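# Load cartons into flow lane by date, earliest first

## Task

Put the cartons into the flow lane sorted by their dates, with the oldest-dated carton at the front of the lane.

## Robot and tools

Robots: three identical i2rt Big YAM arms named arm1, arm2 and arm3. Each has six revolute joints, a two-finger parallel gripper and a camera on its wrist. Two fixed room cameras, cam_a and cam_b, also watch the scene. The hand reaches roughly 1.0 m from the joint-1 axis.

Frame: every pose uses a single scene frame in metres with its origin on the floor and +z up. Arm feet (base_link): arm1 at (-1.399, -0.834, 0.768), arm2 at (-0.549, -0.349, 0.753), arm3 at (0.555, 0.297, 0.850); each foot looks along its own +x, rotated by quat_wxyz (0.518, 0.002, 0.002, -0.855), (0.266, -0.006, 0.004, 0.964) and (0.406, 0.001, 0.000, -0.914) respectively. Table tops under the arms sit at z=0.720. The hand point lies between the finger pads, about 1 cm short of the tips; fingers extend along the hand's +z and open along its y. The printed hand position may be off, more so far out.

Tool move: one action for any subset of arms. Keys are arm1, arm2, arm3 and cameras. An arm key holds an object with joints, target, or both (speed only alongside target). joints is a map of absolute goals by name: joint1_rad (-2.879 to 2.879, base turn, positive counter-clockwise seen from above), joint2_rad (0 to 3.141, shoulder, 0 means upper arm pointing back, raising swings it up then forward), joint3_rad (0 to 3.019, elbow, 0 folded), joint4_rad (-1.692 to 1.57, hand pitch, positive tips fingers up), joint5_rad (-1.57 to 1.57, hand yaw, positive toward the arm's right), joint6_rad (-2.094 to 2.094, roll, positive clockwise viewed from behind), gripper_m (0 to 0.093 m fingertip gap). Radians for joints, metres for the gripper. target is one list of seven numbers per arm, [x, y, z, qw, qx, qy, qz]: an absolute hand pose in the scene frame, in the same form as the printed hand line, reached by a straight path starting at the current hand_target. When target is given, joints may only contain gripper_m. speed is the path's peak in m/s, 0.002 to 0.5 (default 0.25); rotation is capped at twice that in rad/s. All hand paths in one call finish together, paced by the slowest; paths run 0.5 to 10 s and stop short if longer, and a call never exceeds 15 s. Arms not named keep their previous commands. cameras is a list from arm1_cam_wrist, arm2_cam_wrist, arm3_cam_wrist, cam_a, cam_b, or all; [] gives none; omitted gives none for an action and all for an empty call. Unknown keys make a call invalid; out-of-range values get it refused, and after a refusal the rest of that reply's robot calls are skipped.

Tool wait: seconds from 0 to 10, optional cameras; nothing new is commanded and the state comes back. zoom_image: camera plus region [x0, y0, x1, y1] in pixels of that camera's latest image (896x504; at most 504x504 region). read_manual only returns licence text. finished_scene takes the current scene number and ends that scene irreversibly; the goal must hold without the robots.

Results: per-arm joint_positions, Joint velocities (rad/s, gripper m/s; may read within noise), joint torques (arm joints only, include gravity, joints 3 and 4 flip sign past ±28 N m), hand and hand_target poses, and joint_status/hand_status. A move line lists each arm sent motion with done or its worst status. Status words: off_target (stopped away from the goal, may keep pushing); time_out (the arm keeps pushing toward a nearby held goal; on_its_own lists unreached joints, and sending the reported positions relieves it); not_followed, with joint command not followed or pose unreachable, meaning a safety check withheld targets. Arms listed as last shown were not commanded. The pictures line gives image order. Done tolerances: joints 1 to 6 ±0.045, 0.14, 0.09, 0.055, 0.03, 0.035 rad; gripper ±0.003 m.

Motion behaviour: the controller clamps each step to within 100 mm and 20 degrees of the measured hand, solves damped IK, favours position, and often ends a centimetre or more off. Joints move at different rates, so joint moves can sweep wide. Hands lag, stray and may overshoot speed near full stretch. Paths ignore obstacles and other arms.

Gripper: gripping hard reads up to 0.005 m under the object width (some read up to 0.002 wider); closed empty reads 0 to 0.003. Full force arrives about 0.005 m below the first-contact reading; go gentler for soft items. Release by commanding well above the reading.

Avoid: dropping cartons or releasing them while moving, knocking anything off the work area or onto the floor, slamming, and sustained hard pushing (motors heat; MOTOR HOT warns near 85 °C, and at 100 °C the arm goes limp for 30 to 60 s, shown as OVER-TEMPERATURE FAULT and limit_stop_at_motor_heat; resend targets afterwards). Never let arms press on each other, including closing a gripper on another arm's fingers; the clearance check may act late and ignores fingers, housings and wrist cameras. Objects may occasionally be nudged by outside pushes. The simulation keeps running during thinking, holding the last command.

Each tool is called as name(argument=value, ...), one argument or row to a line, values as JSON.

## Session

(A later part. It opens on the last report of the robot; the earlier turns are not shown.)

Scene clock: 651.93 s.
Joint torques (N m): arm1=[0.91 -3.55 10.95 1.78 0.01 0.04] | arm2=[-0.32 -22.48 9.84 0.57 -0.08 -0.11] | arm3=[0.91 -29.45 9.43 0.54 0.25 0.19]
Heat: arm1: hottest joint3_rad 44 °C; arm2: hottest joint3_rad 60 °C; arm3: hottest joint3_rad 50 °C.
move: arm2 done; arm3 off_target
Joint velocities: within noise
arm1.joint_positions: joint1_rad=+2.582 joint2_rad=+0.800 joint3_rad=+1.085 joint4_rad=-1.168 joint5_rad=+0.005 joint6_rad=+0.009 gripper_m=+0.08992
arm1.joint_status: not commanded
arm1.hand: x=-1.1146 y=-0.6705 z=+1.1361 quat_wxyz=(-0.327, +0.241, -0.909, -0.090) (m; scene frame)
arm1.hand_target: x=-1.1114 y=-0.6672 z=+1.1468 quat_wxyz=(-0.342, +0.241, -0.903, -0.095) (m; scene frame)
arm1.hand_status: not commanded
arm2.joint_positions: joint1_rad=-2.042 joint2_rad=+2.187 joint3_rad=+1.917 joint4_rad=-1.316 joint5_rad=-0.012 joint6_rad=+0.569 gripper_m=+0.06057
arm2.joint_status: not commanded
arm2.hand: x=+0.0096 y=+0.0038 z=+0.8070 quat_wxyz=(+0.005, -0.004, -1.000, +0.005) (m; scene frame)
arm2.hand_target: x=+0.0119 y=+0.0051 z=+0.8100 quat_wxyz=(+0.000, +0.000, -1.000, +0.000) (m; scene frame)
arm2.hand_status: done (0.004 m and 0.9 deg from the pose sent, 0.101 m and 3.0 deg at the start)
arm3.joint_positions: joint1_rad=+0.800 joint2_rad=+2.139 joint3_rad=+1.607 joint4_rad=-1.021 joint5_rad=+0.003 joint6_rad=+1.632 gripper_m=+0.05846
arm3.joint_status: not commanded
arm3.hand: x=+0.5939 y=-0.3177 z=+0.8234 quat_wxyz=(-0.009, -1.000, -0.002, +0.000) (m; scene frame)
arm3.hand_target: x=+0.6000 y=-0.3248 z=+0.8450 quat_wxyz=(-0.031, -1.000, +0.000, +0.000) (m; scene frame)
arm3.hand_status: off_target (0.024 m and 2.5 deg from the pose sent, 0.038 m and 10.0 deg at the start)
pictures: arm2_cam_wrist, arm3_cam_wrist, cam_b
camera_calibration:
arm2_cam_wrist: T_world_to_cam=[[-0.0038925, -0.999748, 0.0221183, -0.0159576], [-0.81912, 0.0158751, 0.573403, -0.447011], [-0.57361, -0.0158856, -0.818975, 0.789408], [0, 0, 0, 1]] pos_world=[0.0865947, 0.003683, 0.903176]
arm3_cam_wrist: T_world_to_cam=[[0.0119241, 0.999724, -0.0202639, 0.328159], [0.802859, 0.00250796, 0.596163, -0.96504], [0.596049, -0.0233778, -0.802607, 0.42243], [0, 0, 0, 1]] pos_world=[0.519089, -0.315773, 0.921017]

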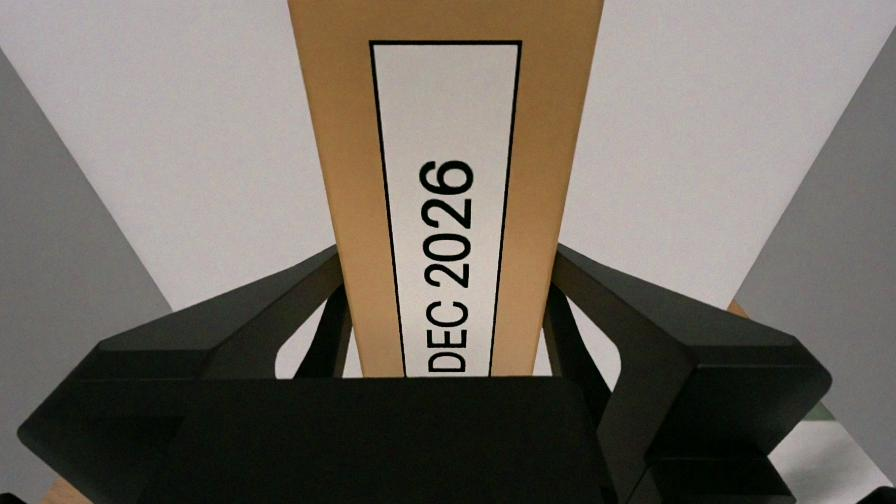

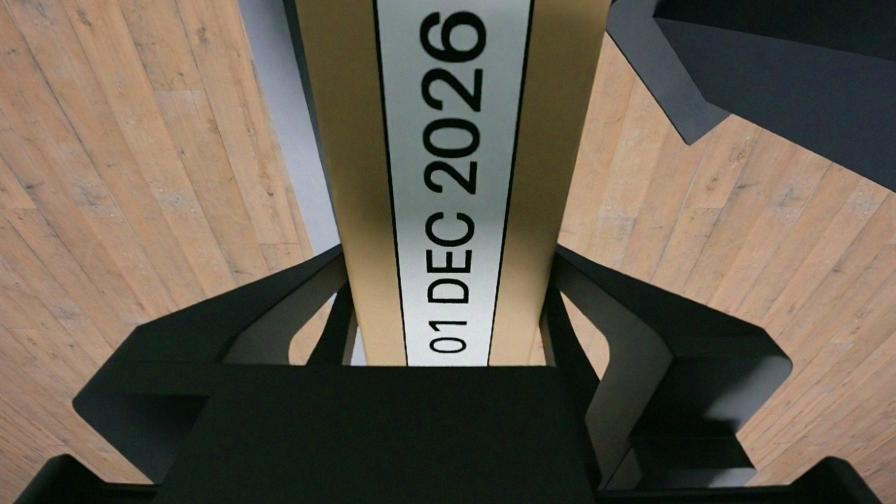

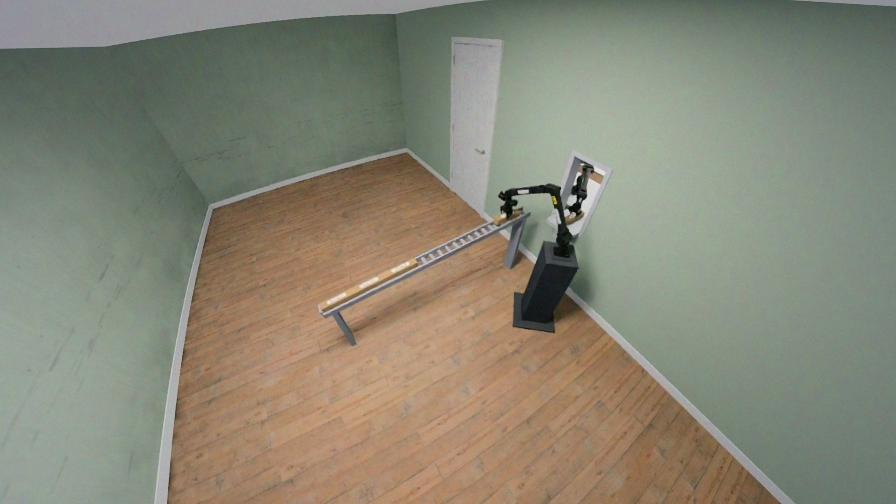

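move(
  arm2={"target": [0.012, 0.005, 0.78, 0, 0, 1, 0], "speed": 0.08},
  arm3={"target": [0.6, -0.333, 0.8, 0.0218, 0.9996, 0, -0.01745], "speed": 0.1},
  cameras=["arm2_cam_wrist", "arm3_cam_wrist", "cam_b"],
)

Scene clock: 666.60 s.
Joint torques (N m): arm1=[1.03 -3.55 10.93 1.8 0.01 0.04] | arm2=[-0.26 -20.42 8.88 0.66 -0.11 -0.1] | arm3=[0.85 -25.93 11.55 0.59 0.03 0.12]
Heat: arm1: hottest joint3_rad 44 °C; arm2: hottest joint3_rad 56 °C; arm3: hottest joint3_rad 48 °C.
move: arm2 off_target; arm3 off_target
Joint velocities: within noise
arm1: as last shown
arm2.joint_positions: joint1_rad=-2.042 joint2_rad=+2.190 joint3_rad=+1.891 joint4_rad=-1.254 joint5_rad=-0.012 joint6_rad=+0.569 gripper_m=+0.06057
arm2.joint_status: not commanded
arm2.hand: x=+0.0146 y=+0.0067 z=+0.7952 quat_wxyz=(-0.009, -0.004, -1.000, -0.004) (m; scene frame)
arm2.hand_target: x=+0.0117 y=+0.0049 z=+0.7801 quat_wxyz=(+0.000, +0.000, -1.000, +0.000) (m; scene frame)
arm2.hand_status: off_target (0.016 m and 1.2 deg from the pose sent, 0.027 m and 0.9 deg at the start)
arm3.joint_positions: joint1_rad=+0.809 joint2_rad=+2.184 joint3_rad=+1.607 joint4_rad=-0.978 joint5_rad=+0.043 joint6_rad=+1.646 gripper_m=+0.05846
arm3.joint_status: not commanded
arm3.hand: x=+0.5928 y=-0.3205 z=+0.7968 quat_wxyz=(-0.009, -1.000, +0.001, +0.020) (m; scene frame)
arm3.hand_target: x=+0.6000 y=-0.3325 z=+0.8001 quat_wxyz=(-0.022, -1.000, +0.000, +0.017) (m; scene frame)
arm3.hand_status: off_target (0.015 m and 1.5 deg from the pose sent, 0.029 m and 2.5 deg at the start)
pictures: arm2_cam_wrist, arm3_cam_wrist, cam_b
camera_calibration:
arm2_cam_wrist: T_world_to_cam=[[-0.00373393, -0.999981, 0.00495907, 0.000898703], [-0.834891, 0.00584693, 0.550384, -0.417479], [-0.550402, -0.00208519, -0.834897, 0.794809], [0, 0, 0, 1]] pos_world=[0.0889184, 0.00499698, 0.893353]
arm3_cam_wrist: T_world_to_cam=[[0.0163855, 0.999639, -0.021293, 0.32852], [0.826405, -0.00155203, 0.563074, -0.937155], [0.562838, -0.0268229, -0.826132, 0.439001], [0, 0, 0, 1]] pos_world=[0.522, -0.318081, 0.897356]

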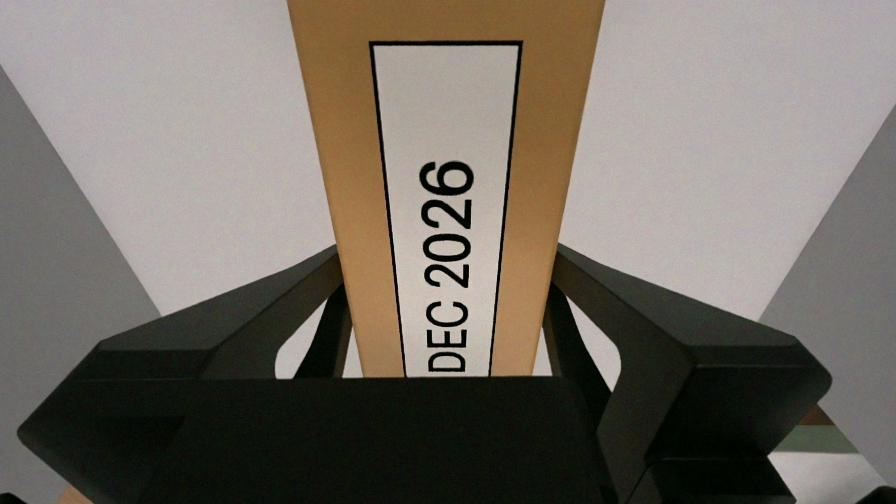

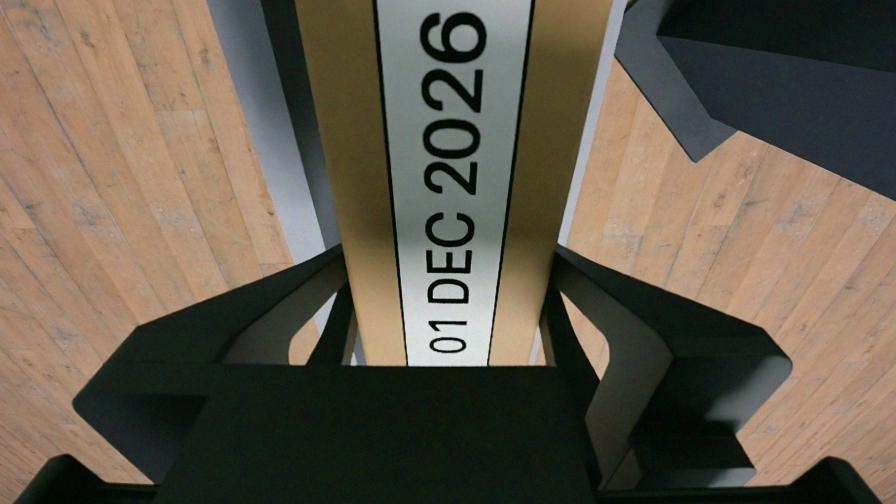

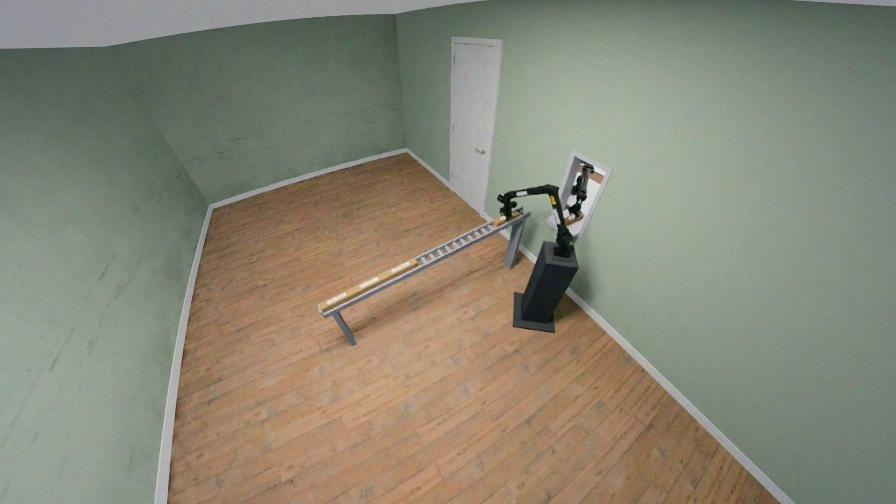

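move(
  arm2={"target": [0.012, 0.005, 0.798, 0, 0, 1, 0], "speed": 0.1},
  arm3={"target": [0.6, -0.346, 0.777, 0.0218, 0.9996, 0, -0.01745], "speed": 0.08},
  cameras=[],
)

move(
  arm2={"joints": {"gripper_m": 0.09}},
)

move(
  arm2={"target": [0.012, 0.005, 0.93, 0, 0, 1, 0], "speed": 0.2},
  cameras=["arm2_cam_wrist", "arm3_cam_wrist"],
)

Scene clock: 677.40 s.
Joint torques (N m): arm1=[0.91 -3.55 10.95 1.8 0.01 0.03] | arm2=[-0.32 -21.66 10.51 -0.42 -0.09 -0.11] | arm3=[0.73 -22.18 13.07 1.1 -0.1 -0.07]
Heat: arm1: hottest joint3_rad 44 °C; arm2: hottest joint3_rad 55 °C; arm3: hottest joint3_rad 48 °C.
move: arm2 done; arm3 off_target
Joint velocities: within noise
arm1: as last shown
arm2.joint_positions: joint1_rad=-2.042 joint2_rad=+2.190 joint3_rad=+1.891 joint4_rad=-1.267 joint5_rad=-0.012 joint6_rad=+0.569 gripper_m=+0.06057
arm2.joint_status: not commanded
arm2.hand: x=+0.0118 y=+0.0050 z=+0.7951 quat_wxyz=(-0.003, -0.004, -1.000, +0.000) (m; scene frame)
arm2.hand_target: x=+0.0118 y=+0.0050 z=+0.7979 quat_wxyz=(+0.000, +0.000, -1.000, +0.000) (m; scene frame)
arm2.hand_status: done (0.003 m and 0.6 deg from the pose sent, 0.004 m and 1.2 deg at the start)
arm3.joint_positions: joint1_rad=+0.809 joint2_rad=+2.202 joint3_rad=+1.632 joint4_rad=-0.974 joint5_rad=+0.047 joint6_rad=+1.663 gripper_m=+0.05846
arm3.joint_status: not commanded
arm3.hand: x=+0.5928 y=-0.3297 z=+0.7945 quat_wxyz=(-0.015, -1.000, +0.009, +0.021) (m; scene frame)
arm3.hand_target: x=+0.6000 y=-0.3444 z=+0.7774 quat_wxyz=(-0.022, -1.000, +0.000, +0.018) (m; scene frame)
arm3.hand_status: off_target (0.025 m and 1.4 deg from the pose sent, 0.033 m and 1.5 deg at the start)
pictures: none
No camera images: "cameras" was empty.

Scene clock: 678.03 s.
Joint torques (N m): arm1=[0.97 -3.55 10.95 1.78 0.01 0.03] | arm2=[-0.26 -21.66 10.44 -0.1 -0.06 -0.11] | arm3=[0.73 -22.24 13.11 1.13 -0.1 -0.07]
Heat: arm1: hottest joint3_rad 44 °C; arm2: hottest joint3_rad 55 °C; arm3: hottest joint3_rad 48 °C.
move: arm2 done
Joint velocities: within noise
arm1, arm3: as last shown
arm2.joint_positions: joint1_rad=-2.042 joint2_rad=+2.190 joint3_rad=+1.891 joint4_rad=-1.274 joint5_rad=-0.013 joint6_rad=+0.569 gripper_m=+0.08986
arm2.joint_status: all done
arm2.hand: x=+0.0104 y=+0.0042 z=+0.7954 quat_wxyz=(+0.000, -0.004, -1.000, +0.001) (m; scene frame)
arm2.hand_target: x=+0.0119 y=+0.0050 z=+0.7980 quat_wxyz=(+0.000, +0.000, -1.000, +0.000) (m; scene frame)
arm2.hand_status: not commanded
arm3.hand: x=+0.5929 y=-0.3299 z=+0.7946 quat_wxyz=(-0.015, -1.000, +0.009, +0.021) (m; scene frame)
arm3.hand_target: x=+0.6000 y=-0.3445 z=+0.7775 quat_wxyz=(-0.022, -1.000, +0.000, +0.017) (m; scene frame)
camera_calibration:
arm1_cam_wrist: T_world_to_cam=[[0.512925, -0.858142, -0.0223674, 0.0250212], [-0.858432, -0.512694, -0.0154883, -1.28517], [0.00182358, 0.0271452, -0.99963, 1.27939], [0, 0, 0, 1]] pos_world=[-1.1184, -0.672156, 1.25957]
arm2_cam_wrist: T_world_to_cam=[[-0.00386038, -0.999882, 0.0148799, -0.00955636], [-0.825272, 0.0115887, 0.564616, -0.432577], [-0.564722, -0.0101004, -0.82522, 0.785227], [0, 0, 0, 1]] pos_world=[0.0864038, 0.00338885, 0.892367]
arm3_cam_wrist: T_world_to_cam=[[0.0335494, 0.998841, -0.0345175, 0.337907], [0.827693, -0.00840995, 0.561118, -0.937522], [0.560177, -0.047395, -0.827016, 0.432422], [0, 0, 0, 1]] pos_world=[0.52241, -0.324905, 0.895344]

Scene clock: 679.57 s.
Joint torques (N m): arm1=[0.97 -3.6 10.93 1.78 0.01 0.03] | arm2=[-0.5 -19.25 14.61 -0.17 -0.05 -0.12] | arm3=[0.73 -22.48 13.04 1.13 -0.1 -0.06]
Heat: arm1: hottest joint3_rad 44 °C; arm2: hottest joint3_rad 55 °C; arm3: hottest joint3_rad 47 °C.
move: arm2 off_target
Joint velocities: within noise
arm1, arm3: as last shown
arm2.joint_positions: joint1_rad=-2.042 joint2_rad=+2.105 joint3_rad=+2.091 joint4_rad=-1.580 joint5_rad=-0.013 joint6_rad=+0.567 gripper_m=+0.08994
arm2.joint_status: not commanded
arm2.hand: x=-0.0011 y=-0.0007 z=+0.9247 quat_wxyz=(+0.009, -0.004, -1.000, +0.007) (m; scene frame)
arm2.hand_target: x=+0.0113 y=+0.0046 z=+0.9300 quat_wxyz=(-0.001, +0.000, -1.000, +0.000) (m; scene frame)
arm2.hand_status: off_target (0.015 m and 1.3 deg from the pose sent, 0.135 m and 0.5 deg at the start)
pictures: arm2_cam_wrist, arm3_cam_wrist
camera_calibration:
arm2_cam_wrist: T_world_to_cam=[[-0.00227404, -0.999652, 0.0262943, -0.0269742], [-0.814907, 0.0170924, 0.579339, -0.528589], [-0.579587, -0.02011, -0.814662, 0.875627], [0, 0, 0, 1]] pos_world=[0.0766894, -0.000321145, 1.02028]
arm3_cam_wrist: T_world_to_cam=[[0.0335494, 0.998841, -0.0345175, 0.337907], [0.827693, -0.00840995, 0.561118, -0.937522], [0.560177, -0.047395, -0.827016, 0.432422], [0, 0, 0, 1]] pos_world=[0.52241, -0.324905, 0.895344]

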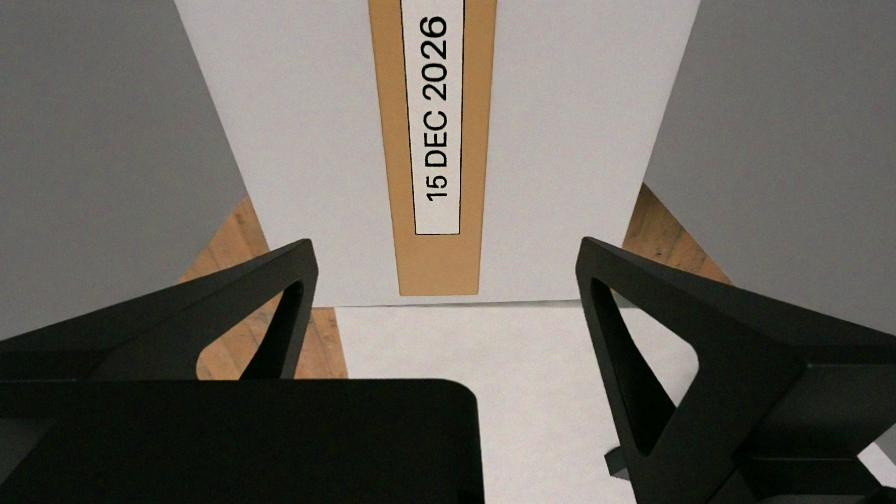

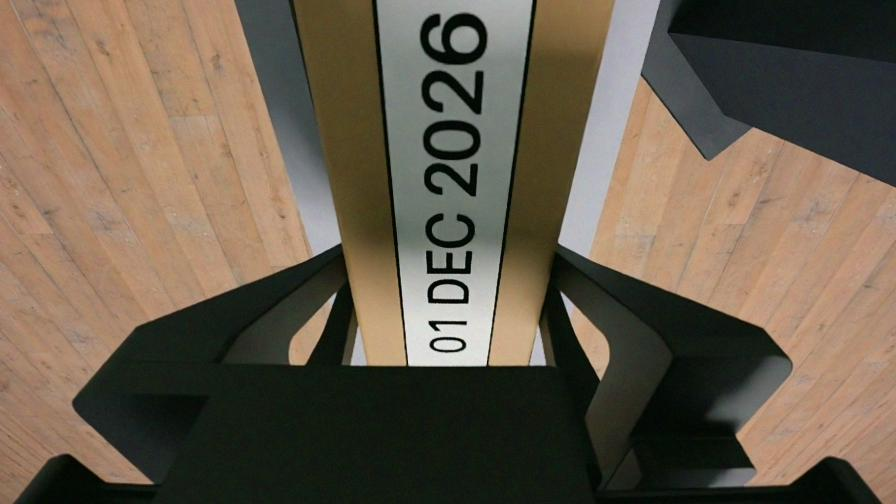

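move(
  arm2={"target": [-0.27, 0.0, 0.93, 0, 0, 1, 0], "speed": 0.3},
  arm3={"target": [0.593, -0.332, 0.797, 0.0218, 0.9996, 0, -0.01745], "speed": 0.1},
  cameras=["arm3_cam_wrist"],
)

move(
  arm3={"joints": {"gripper_m": 0.09}},
  cameras=["arm3_cam_wrist", "cam_b"],
)

Scene clock: 692.93 s.
Joint torques (N m): arm1=[1.08 -3.55 10.93 1.8 0.01 0.03] | arm2=[0.21 -12.16 8.68 0.66 0.12 0.05] | arm3=[-0.15 -27.58 8.7 0.73 -0.11 -0.17]
Heat: arm1: hottest joint3_rad 45 °C; arm2: hottest joint3_rad 55 °C; arm3: hottest joint3_rad 45 °C.
move: arm2 done; arm3 done
Joint velocities: within noise
arm1: as last shown
arm2.joint_positions: joint1_rad=-1.721 joint2_rad=+1.529 joint3_rad=+1.312 joint4_rad=-1.346 joint5_rad=-0.017 joint6_rad=+0.875 gripper_m=+0.08994
arm2.joint_status: not commanded
arm2.hand: x=-0.2669 y=+0.0009 z=+0.9355 quat_wxyz=(-0.001, +0.003, -1.000, -0.003) (m; scene frame)
arm2.hand_target: x=-0.2700 y=+0.0000 z=+0.9300 quat_wxyz=(+0.000, +0.000, -1.000, +0.000) (m; scene frame)
arm2.hand_status: done (0.006 m and 0.5 deg from the pose sent, 0.269 m and 1.3 deg at the start)
arm3.joint_positions: joint1_rad=+0.809 joint2_rad=+2.201 joint3_rad=+1.632 joint4_rad=-0.974 joint5_rad=+0.047 joint6_rad=+1.663 gripper_m=+0.05846
arm3.joint_status: not commanded
arm3.hand: x=+0.5929 y=-0.3301 z=+0.7953 quat_wxyz=(-0.016, -1.000, +0.009, +0.021) (m; scene frame)
arm3.hand_target: x=+0.5931 y=-0.3319 z=+0.7970 quat_wxyz=(-0.022, -1.000, +0.000, +0.018) (m; scene frame)
arm3.hand_status: done (0.003 m and 1.3 deg from the pose sent, 0.003 m and 1.4 deg at the start)
pictures: arm3_cam_wrist
camera_calibration:
arm3_cam_wrist: T_world_to_cam=[[0.033603, 0.998798, -0.0356819, 0.339032], [0.827674, -0.00779864, 0.561154, -0.937739], [0.560202, -0.0483894, -0.826942, 0.432594], [0, 0, 0, 1]] pos_world=[0.52241, -0.325005, 0.896043]

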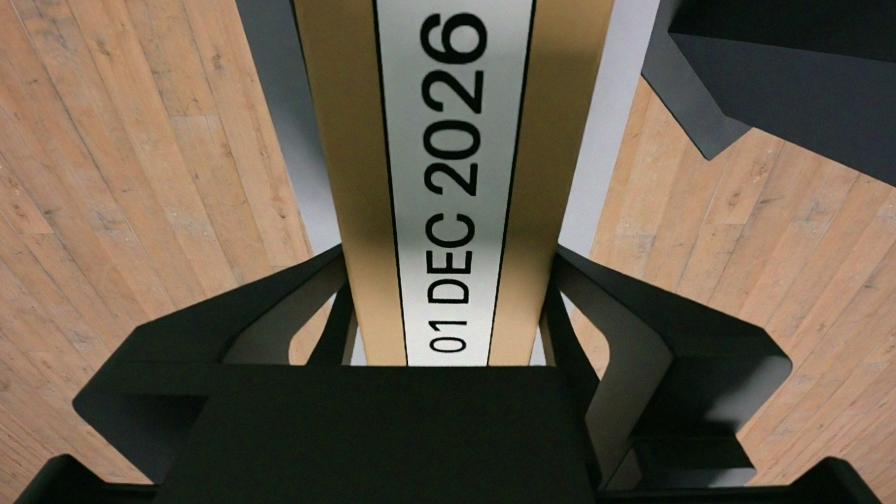

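Scene clock: 693.57 s.
Joint torques (N m): arm1=[1.03 -3.6 10.92 1.8 0.01 0.04] | arm2=[0.15 -12.1 8.66 0.69 0.12 0.09] | arm3=[-0.09 -27.63 8.75 0.72 0.03 -0.04]
Heat: arm1: hottest joint3_rad 45 °C; arm2: hottest joint3_rad 55 °C; arm3: hottest joint3_rad 45 °C.
move: arm3 done
Joint velocities: within noise
arm1: as last shown
arm2.joint_positions: joint1_rad=-1.721 joint2_rad=+1.529 joint3_rad=+1.312 joint4_rad=-1.346 joint5_rad=-0.017 joint6_rad=+0.876 gripper_m=+0.08994
arm2.joint_status: not commanded
arm2.hand: x=-0.2668 y=+0.0009 z=+0.9355 quat_wxyz=(-0.001, +0.003, -1.000, -0.003) (m; scene frame)
arm2.hand_target: x=-0.2699 y=+0.0000 z=+0.9300 quat_wxyz=(+0.000, +0.000, -1.000, +0.000) (m; scene frame)
arm2.hand_status: not commanded
arm3.joint_positions: joint1_rad=+0.809 joint2_rad=+2.201 joint3_rad=+1.632 joint4_rad=-0.972 joint5_rad=+0.043 joint6_rad=+1.651 gripper_m=+0.08985
arm3.joint_status: all done
arm3.hand: x=+0.5936 y=-0.3304 z=+0.7953 quat_wxyz=(-0.017, -1.000, +0.003, +0.019) (m; scene frame)
arm3.hand_target: x=+0.5930 y=-0.3320 z=+0.7970 quat_wxyz=(-0.022, -1.000, +0.000, +0.018) (m; scene frame)
arm3.hand_status: not commanded
pictures: arm3_cam_wrist, cam_b
camera_calibration:
arm3_cam_wrist: T_world_to_cam=[[0.0217607, 0.999103, -0.0363307, 0.346963], [0.825696, 0.00252909, 0.56411, -0.936069], [0.563696, -0.0422736, -0.8249, 0.430472], [0, 0, 0, 1]] pos_world=[0.522703, -0.326087, 0.895748]

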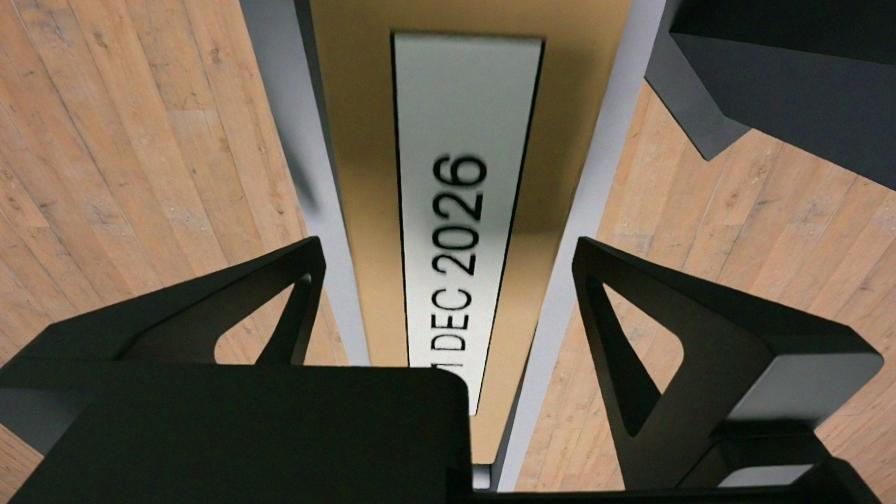

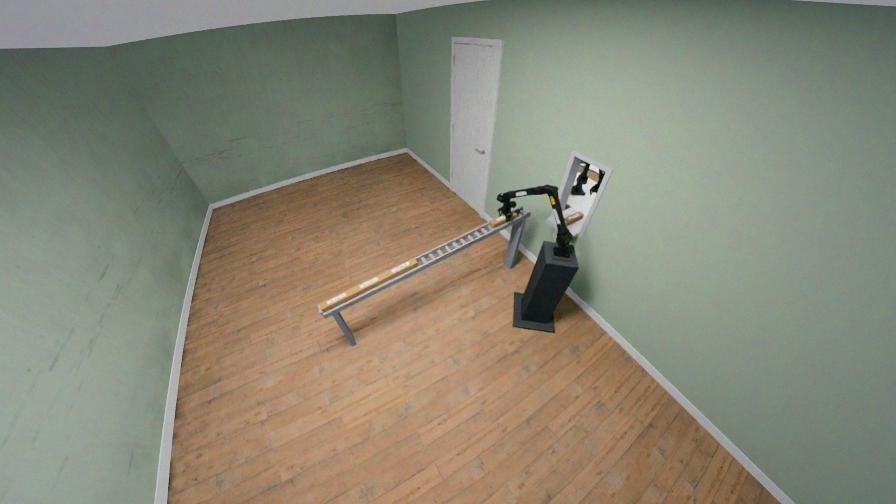

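move(
  arm3={"target": [0.593, -0.325, 0.93, 0, 1, 0, 0], "speed": 0.25},
  arm2={"joints": {"joint1_rad": 1.95, "joint2_rad": 1.052, "joint3_rad": 1.038, "joint4_rad": -0.876, "joint5_rad": 0, "joint6_rad": 0}},
  cameras=["arm2_cam_wrist", "arm3_cam_wrist", "cam_b"],
)

Scene clock: 699.37 s.
Joint torques (N m): arm1=[1.03 -3.55 10.95 1.78 0.01 0.03] | arm2=[0.56 -6.18 9.78 1.7 0.02 -0.11] | arm3=[-0.91 -24.29 13.65 -0.09 0.02 -0.02]
Heat: arm1: hottest joint3_rad 45 °C; arm2: hottest joint3_rad 54 °C; arm3: hottest joint3_rad 45 °C.
move: arm2 done; arm3 off_target
Joint velocities: within noise
arm1: as last shown
arm2.joint_positions: joint1_rad=+1.941 joint2_rad=+1.057 joint3_rad=+1.057 joint4_rad=-0.879 joint5_rad=-0.001 joint6_rad=+0.009 gripper_m=+0.09003
arm2.joint_status: all done
arm2.hand: x=-0.6249 y=-0.7730 z=+1.0618 quat_wxyz=(+0.227, +0.722, +0.601, -0.258) (m; scene frame)
arm2.hand_target: x=-0.6205 y=-0.7697 z=+1.0540 quat_wxyz=(+0.223, +0.718, +0.609, -0.254) (m; scene frame)
arm2.hand_status: not commanded
arm3.joint_positions: joint1_rad=+0.809 joint2_rad=+2.033 joint3_rad=+1.725 joint4_rad=-1.272 joint5_rad=+0.005 joint6_rad=+1.642 gripper_m=+0.08994
arm3.joint_status: not commanded
arm3.hand: x=+0.5986 y=-0.3140 z=+0.9272 quat_wxyz=(+0.005, -1.000, -0.002, +0.002) (m; scene frame)
arm3.hand_target: x=+0.5929 y=-0.3246 z=+0.9301 quat_wxyz=(+0.000, -1.000, +0.000, +0.000) (m; scene frame)
arm3.hand_status: off_target (0.013 m and 0.6 deg from the pose sent, 0.135 m and 2.9 deg at the start)
pictures: arm2_cam_wrist, arm3_cam_wrist, cam_b
camera_calibration:
arm2_cam_wrist: T_world_to_cam=[[-0.983709, 0.1797, -0.00494865, -0.472505], [0.179276, 0.978615, -0.100861, 0.983597], [-0.0132819, -0.100105, -0.994888, 1.09366], [0, 0, 0, 1]] pos_world=[-0.626617, -0.768173, 1.18494]
arm3_cam_wrist: T_world_to_cam=[[0.0126251, 0.999894, 0.00720909, 0.300637], [0.805586, -0.0144421, 0.592302, -1.03415], [0.592344, -0.00167032, -0.805684, 0.514923], [0, 0, 0, 1]] pos_world=[0.52429, -0.31468, 1.02523]

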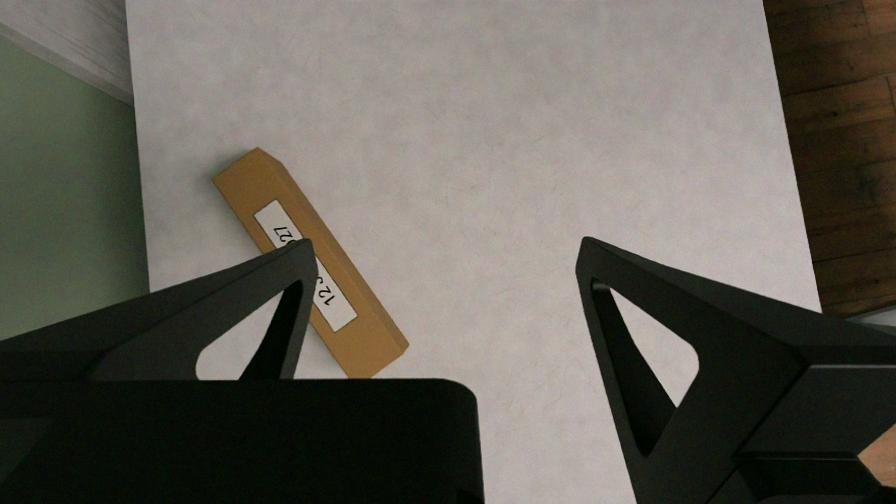

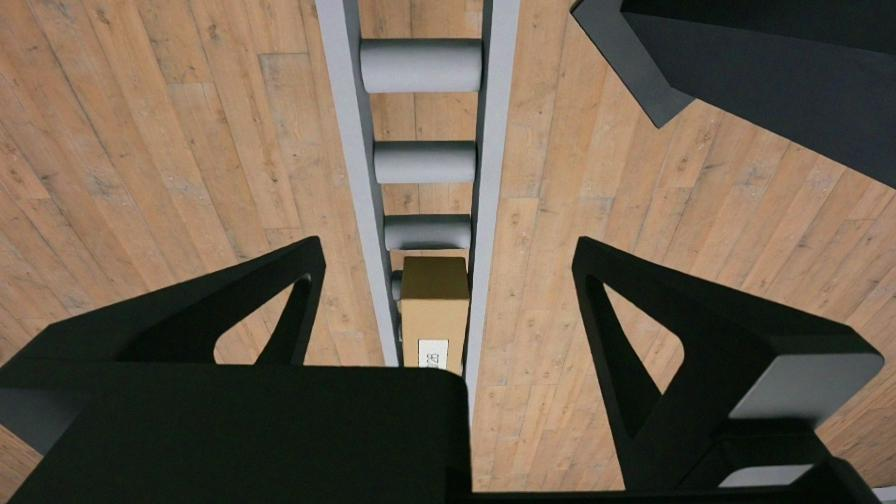

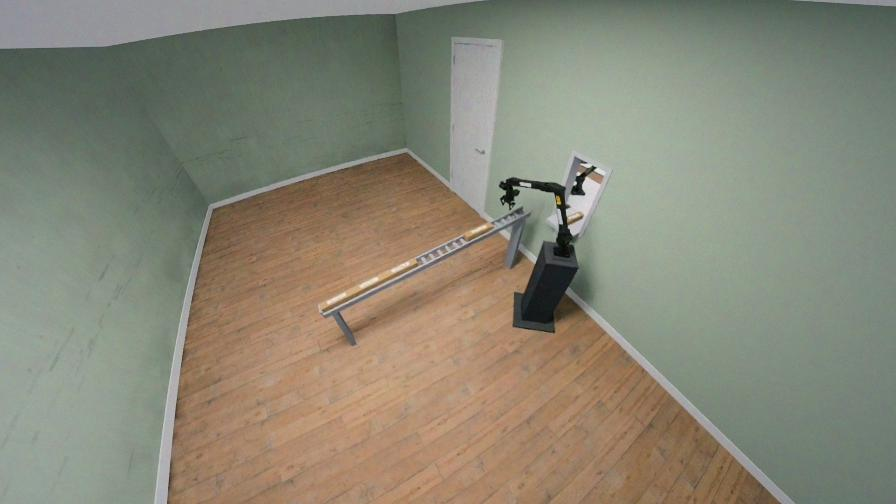

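zoom_image(
  camera="arm2_cam_wrist",
  region=[180, 120, 460, 400],
)

Scaled by 1.800 from the camera's 896x504 image, which has a finer 1280x720 frame.

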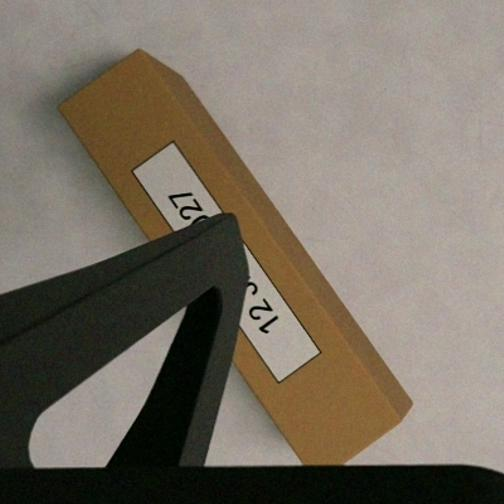

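move(
  arm2={"target": [-0.485, -0.822, 0.87, 0, 0.5388, 0.8425, 0], "speed": 0.3},
  arm3={"joints": {"joint1_rad": -0.064, "joint2_rad": 1.548, "joint3_rad": 1.101, "joint4_rad": -1.124, "joint5_rad": 0, "joint6_rad": 0.771, "gripper_m": 0.09}},
  cameras=["arm2_cam_wrist"],
)

move(
  arm3={"target": [-0.005, 0.006, 0.84, 0, 1, 0, 0], "speed": 0.25},
  cameras=["arm2_cam_wrist", "arm3_cam_wrist", "cam_b"],
)

Scene clock: 715.97 s.
Joint torques (N m): arm1=[1.03 -3.55 10.93 1.8 0.01 0.03] | arm2=[0.44 -12.22 13.3 -0.25 0.02 -0.12] | arm3=[-0.44 -15.56 10.15 0.55 0.01 -0.03]
Heat: arm1: hottest joint3_rad 45 °C; arm2: hottest joint3_rad 55 °C; arm3: hottest joint3_rad 47 °C.
move: arm2 off_target; arm3 done
Joint velocities: within noise
arm1.joint_positions: joint1_rad=+2.582 joint2_rad=+0.800 joint3_rad=+1.085 joint4_rad=-1.168 joint5_rad=+0.005 joint6_rad=+0.009 gripper_m=+0.08992
arm1.joint_status: not commanded
arm1.hand: x=-1.1146 y=-0.6705 z=+1.1361 quat_wxyz=(-0.327, +0.241, -0.909, -0.090) (m; scene frame)
arm1.hand_target: x=-1.1114 y=-0.6672 z=+1.1468 quat_wxyz=(-0.342, +0.241, -0.903, -0.095) (m; scene frame)
arm1.hand_status: not commanded
arm2.joint_positions: joint1_rad=+2.243 joint2_rad=+1.657 joint3_rad=+1.231 joint4_rad=-1.188 joint5_rad=+0.006 joint6_rad=-0.282 gripper_m=+0.09003
arm2.joint_status: not commanded
arm2.hand: x=-0.4903 y=-0.8034 z=+0.8574 quat_wxyz=(-0.009, +0.546, +0.838, +0.012) (m; scene frame)
arm2.hand_target: x=-0.4851 y=-0.8212 z=+0.8702 quat_wxyz=(+0.000, +0.539, +0.842, +0.000) (m; scene frame)
arm2.hand_status: off_target (0.023 m and 2.0 deg from the pose sent, 0.242 m and 53.0 deg at the start)
arm3.joint_positions: joint1_rad=-0.055 joint2_rad=+1.538 joint3_rad=+1.098 joint4_rad=-1.129 joint5_rad=+0.002 joint6_rad=+0.779 gripper_m=+0.08994
arm3.joint_status: all done
arm3.hand: x=+0.2530 y=-0.0001 z=+0.9521 quat_wxyz=(+0.000, -1.000, -0.001, +0.001) (m; scene frame)
arm3.hand_target: x=+0.2492 y=+0.0010 z=+0.9492 quat_wxyz=(+0.000, -1.000, +0.000, -0.001) (m; scene frame)
arm3.hand_status: not commanded
pictures: arm2_cam_wrist
camera_calibration:
arm2_cam_wrist: T_world_to_cam=[[-0.913052, -0.407836, 0.00247628, -0.779338], [-0.328198, 0.738337, 0.589189, -0.0649504], [-0.242121, 0.537147, -0.807991, 1.12845], [0, 0, 0, 1]] pos_world=[-0.459671, -0.876031, 0.951976]

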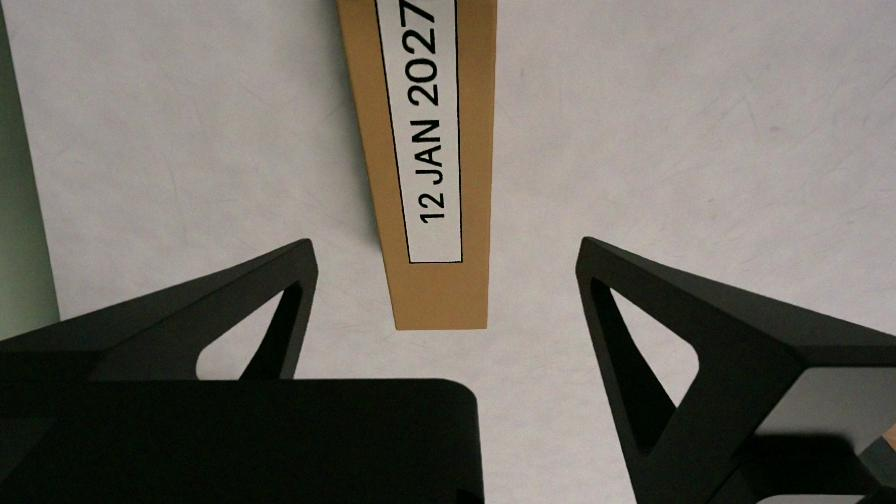

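Scene clock: 718.10 s.
Joint torques (N m): arm1=[1.03 -3.6 10.93 1.8 0.02 0.04] | arm2=[0.38 -12.22 13.31 -0.14 0.02 -0.12] | arm3=[0.21 -24.12 13.7 0.09 0.03 -0.03]
Heat: arm1: hottest joint3_rad 45 °C; arm2: hottest joint3_rad 55 °C; arm3: hottest joint3_rad 47 °C.
move: arm3 off_target
Joint velocities: within noise
arm1, arm2: as last shown
arm2.joint_positions: joint1_rad=+2.243 joint2_rad=+1.657 joint3_rad=+1.231 joint4_rad=-1.189 joint5_rad=+0.006 joint6_rad=-0.282 gripper_m=+0.09003
arm2.hand: x=-0.4903 y=-0.8033 z=+0.8574 quat_wxyz=(-0.010, +0.546, +0.838, +0.012) (m; scene frame)
arm3.joint_positions: joint1_rad=-0.354 joint2_rad=+2.130 joint3_rad=+1.650 joint4_rad=-1.095 joint5_rad=+0.002 joint6_rad=+0.490 gripper_m=+0.08994
arm3.joint_status: not commanded
arm3.hand: x=+0.0066 y=+0.0114 z=+0.8425 quat_wxyz=(+0.002, -1.000, +0.004, -0.002) (m; scene frame)
arm3.hand_target: x=-0.0046 y=+0.0063 z=+0.8400 quat_wxyz=(+0.000, -1.000, +0.000, +0.000) (m; scene frame)
arm3.hand_status: off_target (0.013 m and 0.5 deg from the pose sent, 0.281 m and 0.1 deg at the start)
pictures: arm2_cam_wrist, arm3_cam_wrist, cam_b
camera_calibration:
arm2_cam_wrist: T_world_to_cam=[[-0.912905, -0.408165, 0.00244481, -0.779529], [-0.328393, 0.738017, 0.589481, -0.065599], [-0.24241, 0.537338, -0.807778, 1.12828], [0, 0, 0, 1]] pos_world=[-0.459671, -0.876031, 0.951976]
arm3_cam_wrist: T_world_to_cam=[[0.0229508, 0.999736, 0.00140113, -0.011845], [0.80056, -0.0192178, 0.598945, -0.507814], [0.598814, -0.0126246, -0.800789, 0.793925], [0, 0, 0, 1]] pos_world=[-0.0686053, 0.0121057, 0.939935]

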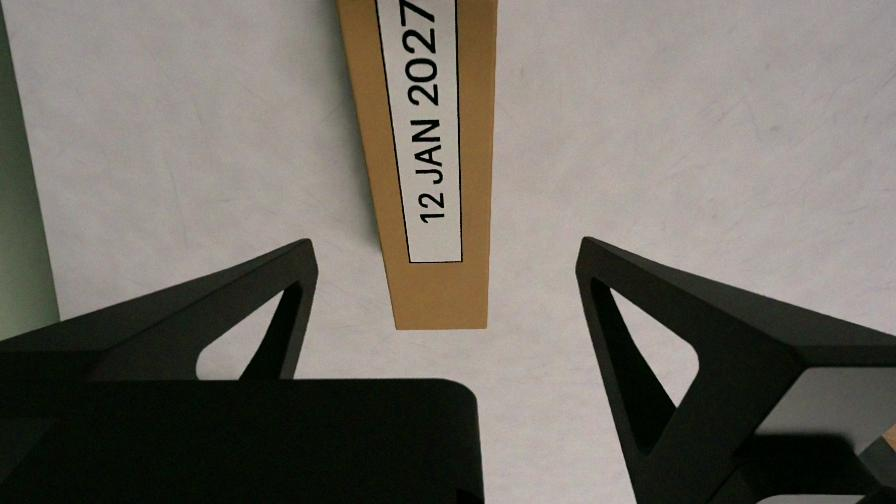

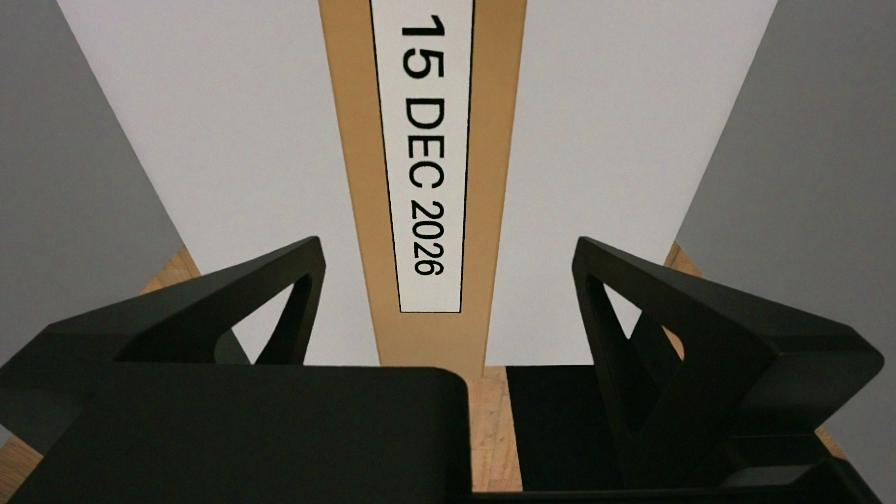

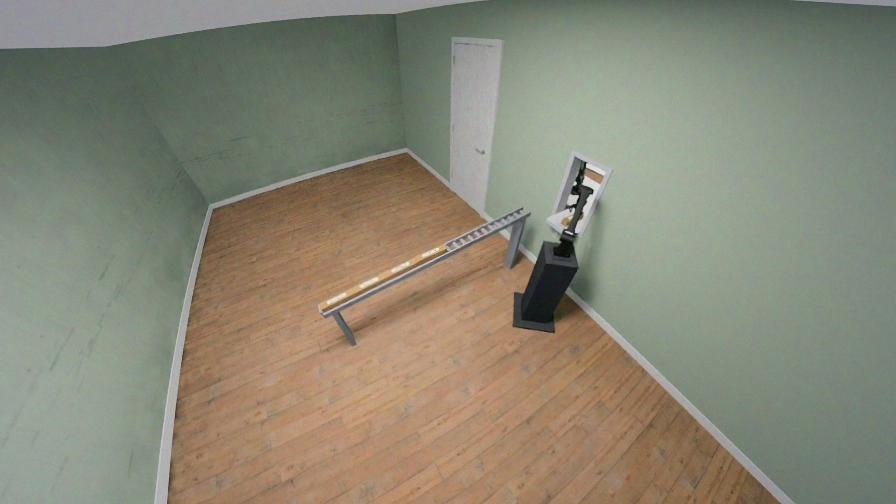

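move(
  arm2={"target": [-0.474, -0.822, 0.757, 0, 0.5270, 0.8499, 0], "speed": 0.12},
  arm3={"target": [-0.008, -0.002, 0.785, 0, 0.99996, -0.0087, 0], "speed": 0.1},
  cameras=["arm2_cam_wrist", "arm3_cam_wrist"],
)

Scene clock: 731.60 s.
Joint torques (N m): arm1=[0.97 -3.55 10.93 1.8 0.02 0.03] | arm2=[0.73 -13.8 7.41 0.77 0.01 -0.12] | arm3=[0.5 -24.47 12.89 0.7 0.01 0.15]
Heat: arm1: hottest joint3_rad 45 °C; arm2: hottest joint3_rad 57 °C; arm3: hottest joint3_rad 46 °C.
move: arm2 off_target; arm3 off_target
Joint velocities: within noise
arm1: as last shown
arm2.joint_positions: joint1_rad=+2.259 joint2_rad=+1.806 joint3_rad=+1.164 joint4_rad=-0.926 joint5_rad=+0.006 joint6_rad=-0.290 gripper_m=+0.09003
arm2.joint_status: not commanded
arm2.hand: x=-0.4787 y=-0.8265 z=+0.7676 quat_wxyz=(+0.006, +0.536, +0.844, -0.005) (m; scene frame)
arm2.hand_target: x=-0.4741 y=-0.8218 z=+0.7572 quat_wxyz=(+0.000, +0.527, +0.850, +0.000) (m; scene frame)
arm2.hand_status: off_target (0.012 m and 1.6 deg from the pose sent, 0.103 m and 3.1 deg at the start)
arm3.joint_positions: joint1_rad=-0.354 joint2_rad=+2.216 joint3_rad=+1.650 joint4_rad=-1.023 joint5_rad=+0.002 joint6_rad=+0.499 gripper_m=+0.08994
arm3.joint_status: not commanded
arm3.hand: x=+0.0033 y=+0.0096 z=+0.7907 quat_wxyz=(+0.005, -1.000, +0.008, -0.008) (m; scene frame)
arm3.hand_target: x=-0.0074 y=-0.0016 z=+0.7853 quat_wxyz=(+0.000, -1.000, +0.009, +0.000) (m; scene frame)
arm3.hand_status: off_target (0.017 m and 1.1 deg from the pose sent, 0.061 m and 0.7 deg at the start)
pictures: arm2_cam_wrist, arm3_cam_wrist
camera_calibration:
arm2_cam_wrist: T_world_to_cam=[[-0.903373, -0.428561, 0.0159017, -0.800807], [-0.349218, 0.756634, 0.552768, 0.0418607], [-0.248926, 0.493802, -0.833184, 1.05147], [0, 0, 0, 1]] pos_world=[-0.447071, -0.894085, 0.86566]
arm3_cam_wrist: T_world_to_cam=[[0.0324326, 0.999441, 0.00817141, -0.0152657], [0.793009, -0.0307083, 0.608435, -0.481567], [0.608346, -0.0132531, -0.793561, 0.748562], [0, 0, 0, 1]] pos_world=[-0.0730026, 0.0103899, 0.887157]

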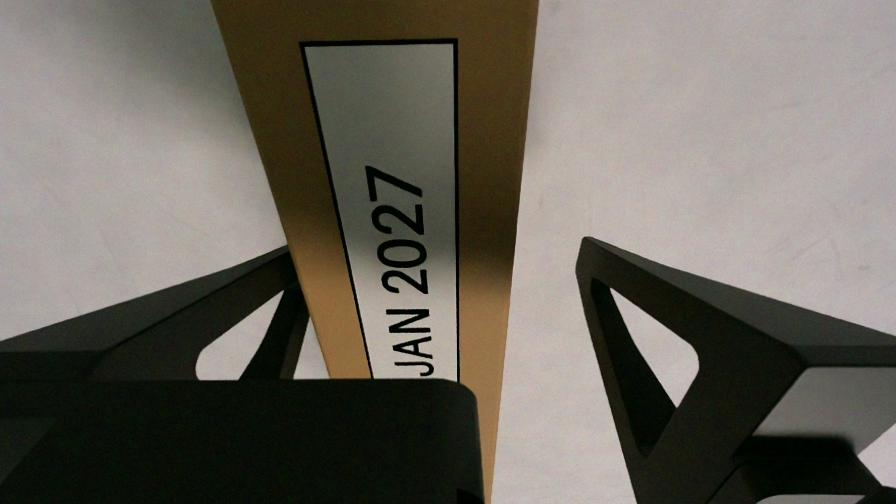

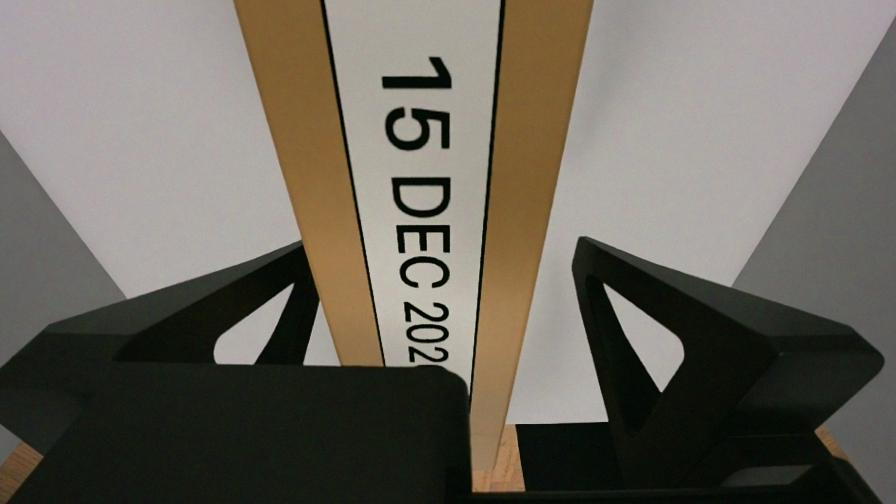

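move(
  arm2={"joints": {"joint1_rad": 2.298}},
  arm3={"joints": {"gripper_m": 0.051}},
  cameras=["arm2_cam_wrist", "arm3_cam_wrist"],
)

Scene clock: 738.13 s.
Joint torques (N m): arm1=[1.03 -3.6 10.93 1.78 0.01 0.03] | arm2=[0.32 -13.16 7.43 0.75 -0.01 -0.11] | arm3=[0.62 -24.47 12.88 0.61 0.11 0.13]
Heat: arm1: hottest joint3_rad 45 °C; arm2: hottest joint3_rad 56 °C; arm3: hottest joint3_rad 46 °C.
move: arm2 done; arm3 off_target
Joint velocities: within noise
arm1: as last shown
arm2.joint_positions: joint1_rad=+2.292 joint2_rad=+1.806 joint3_rad=+1.164 joint4_rad=-0.926 joint5_rad=+0.006 joint6_rad=-0.290 gripper_m=+0.09003
arm2.joint_status: all done
arm2.hand: x=-0.4631 y=-0.8240 z=+0.7678 quat_wxyz=(+0.006, +0.522, +0.853, -0.006) (m; scene frame)
arm2.hand_target: x=-0.4611 y=-0.8196 z=+0.7573 quat_wxyz=(+0.000, +0.515, +0.857, +0.000) (m; scene frame)
arm2.hand_status: not commanded
arm3.joint_positions: joint1_rad=-0.353 joint2_rad=+2.216 joint3_rad=+1.650 joint4_rad=-1.021 joint5_rad=+0.000 joint6_rad=+0.500 gripper_m=+0.05828
arm3.joint_status: gripper_m off_target (ended at +0.05831, target +0.05100)
arm3.hand: x=+0.0035 y=+0.0085 z=+0.7907 quat_wxyz=(+0.004, -1.000, +0.008, -0.008) (m; scene frame)
arm3.hand_target: x=-0.0073 y=-0.0018 z=+0.7853 quat_wxyz=(+0.000, -1.000, +0.009, +0.000) (m; scene frame)
arm3.hand_status: not commanded
pictures: arm2_cam_wrist, arm3_cam_wrist
camera_calibration:
arm2_cam_wrist: T_world_to_cam=[[-0.888647, -0.458287, 0.0167559, -0.803956], [-0.373703, 0.744844, 0.552769, 0.0242631], [-0.265807, 0.484955, -0.833166, 1.03905], [0, 0, 0, 1]] pos_world=[-0.429179, -0.890407, 0.865761]
arm3_cam_wrist: T_world_to_cam=[[0.0320936, 0.999468, 0.00577928, -0.0122772], [0.793279, -0.0289894, 0.608168, -0.481572], [0.608012, -0.0149337, -0.793787, 0.748699], [0, 0, 0, 1]] pos_world=[-0.0728027, 0.00949101, 0.887255]

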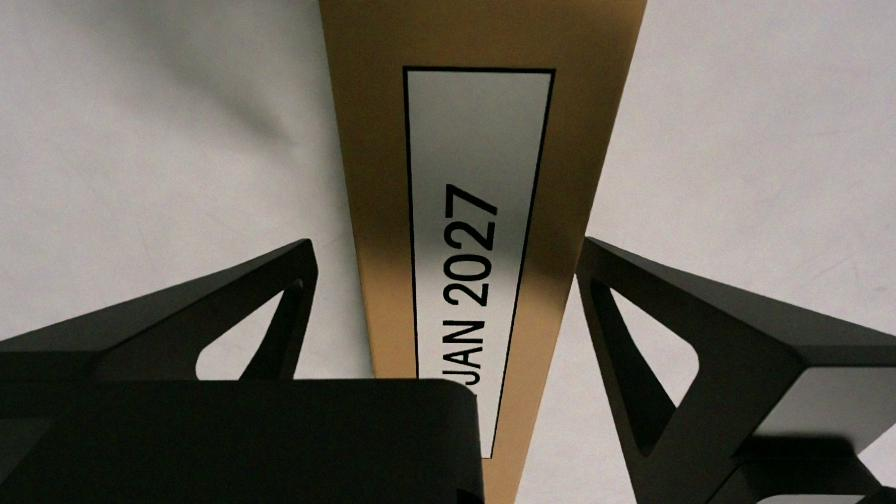

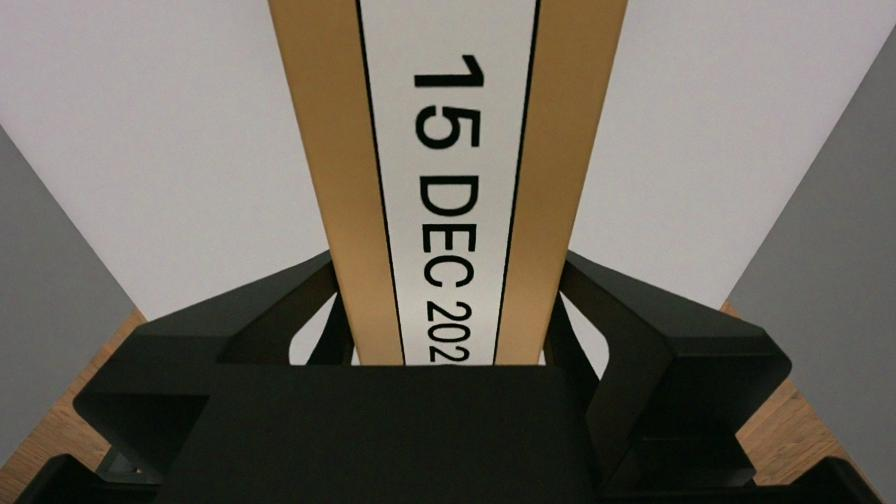

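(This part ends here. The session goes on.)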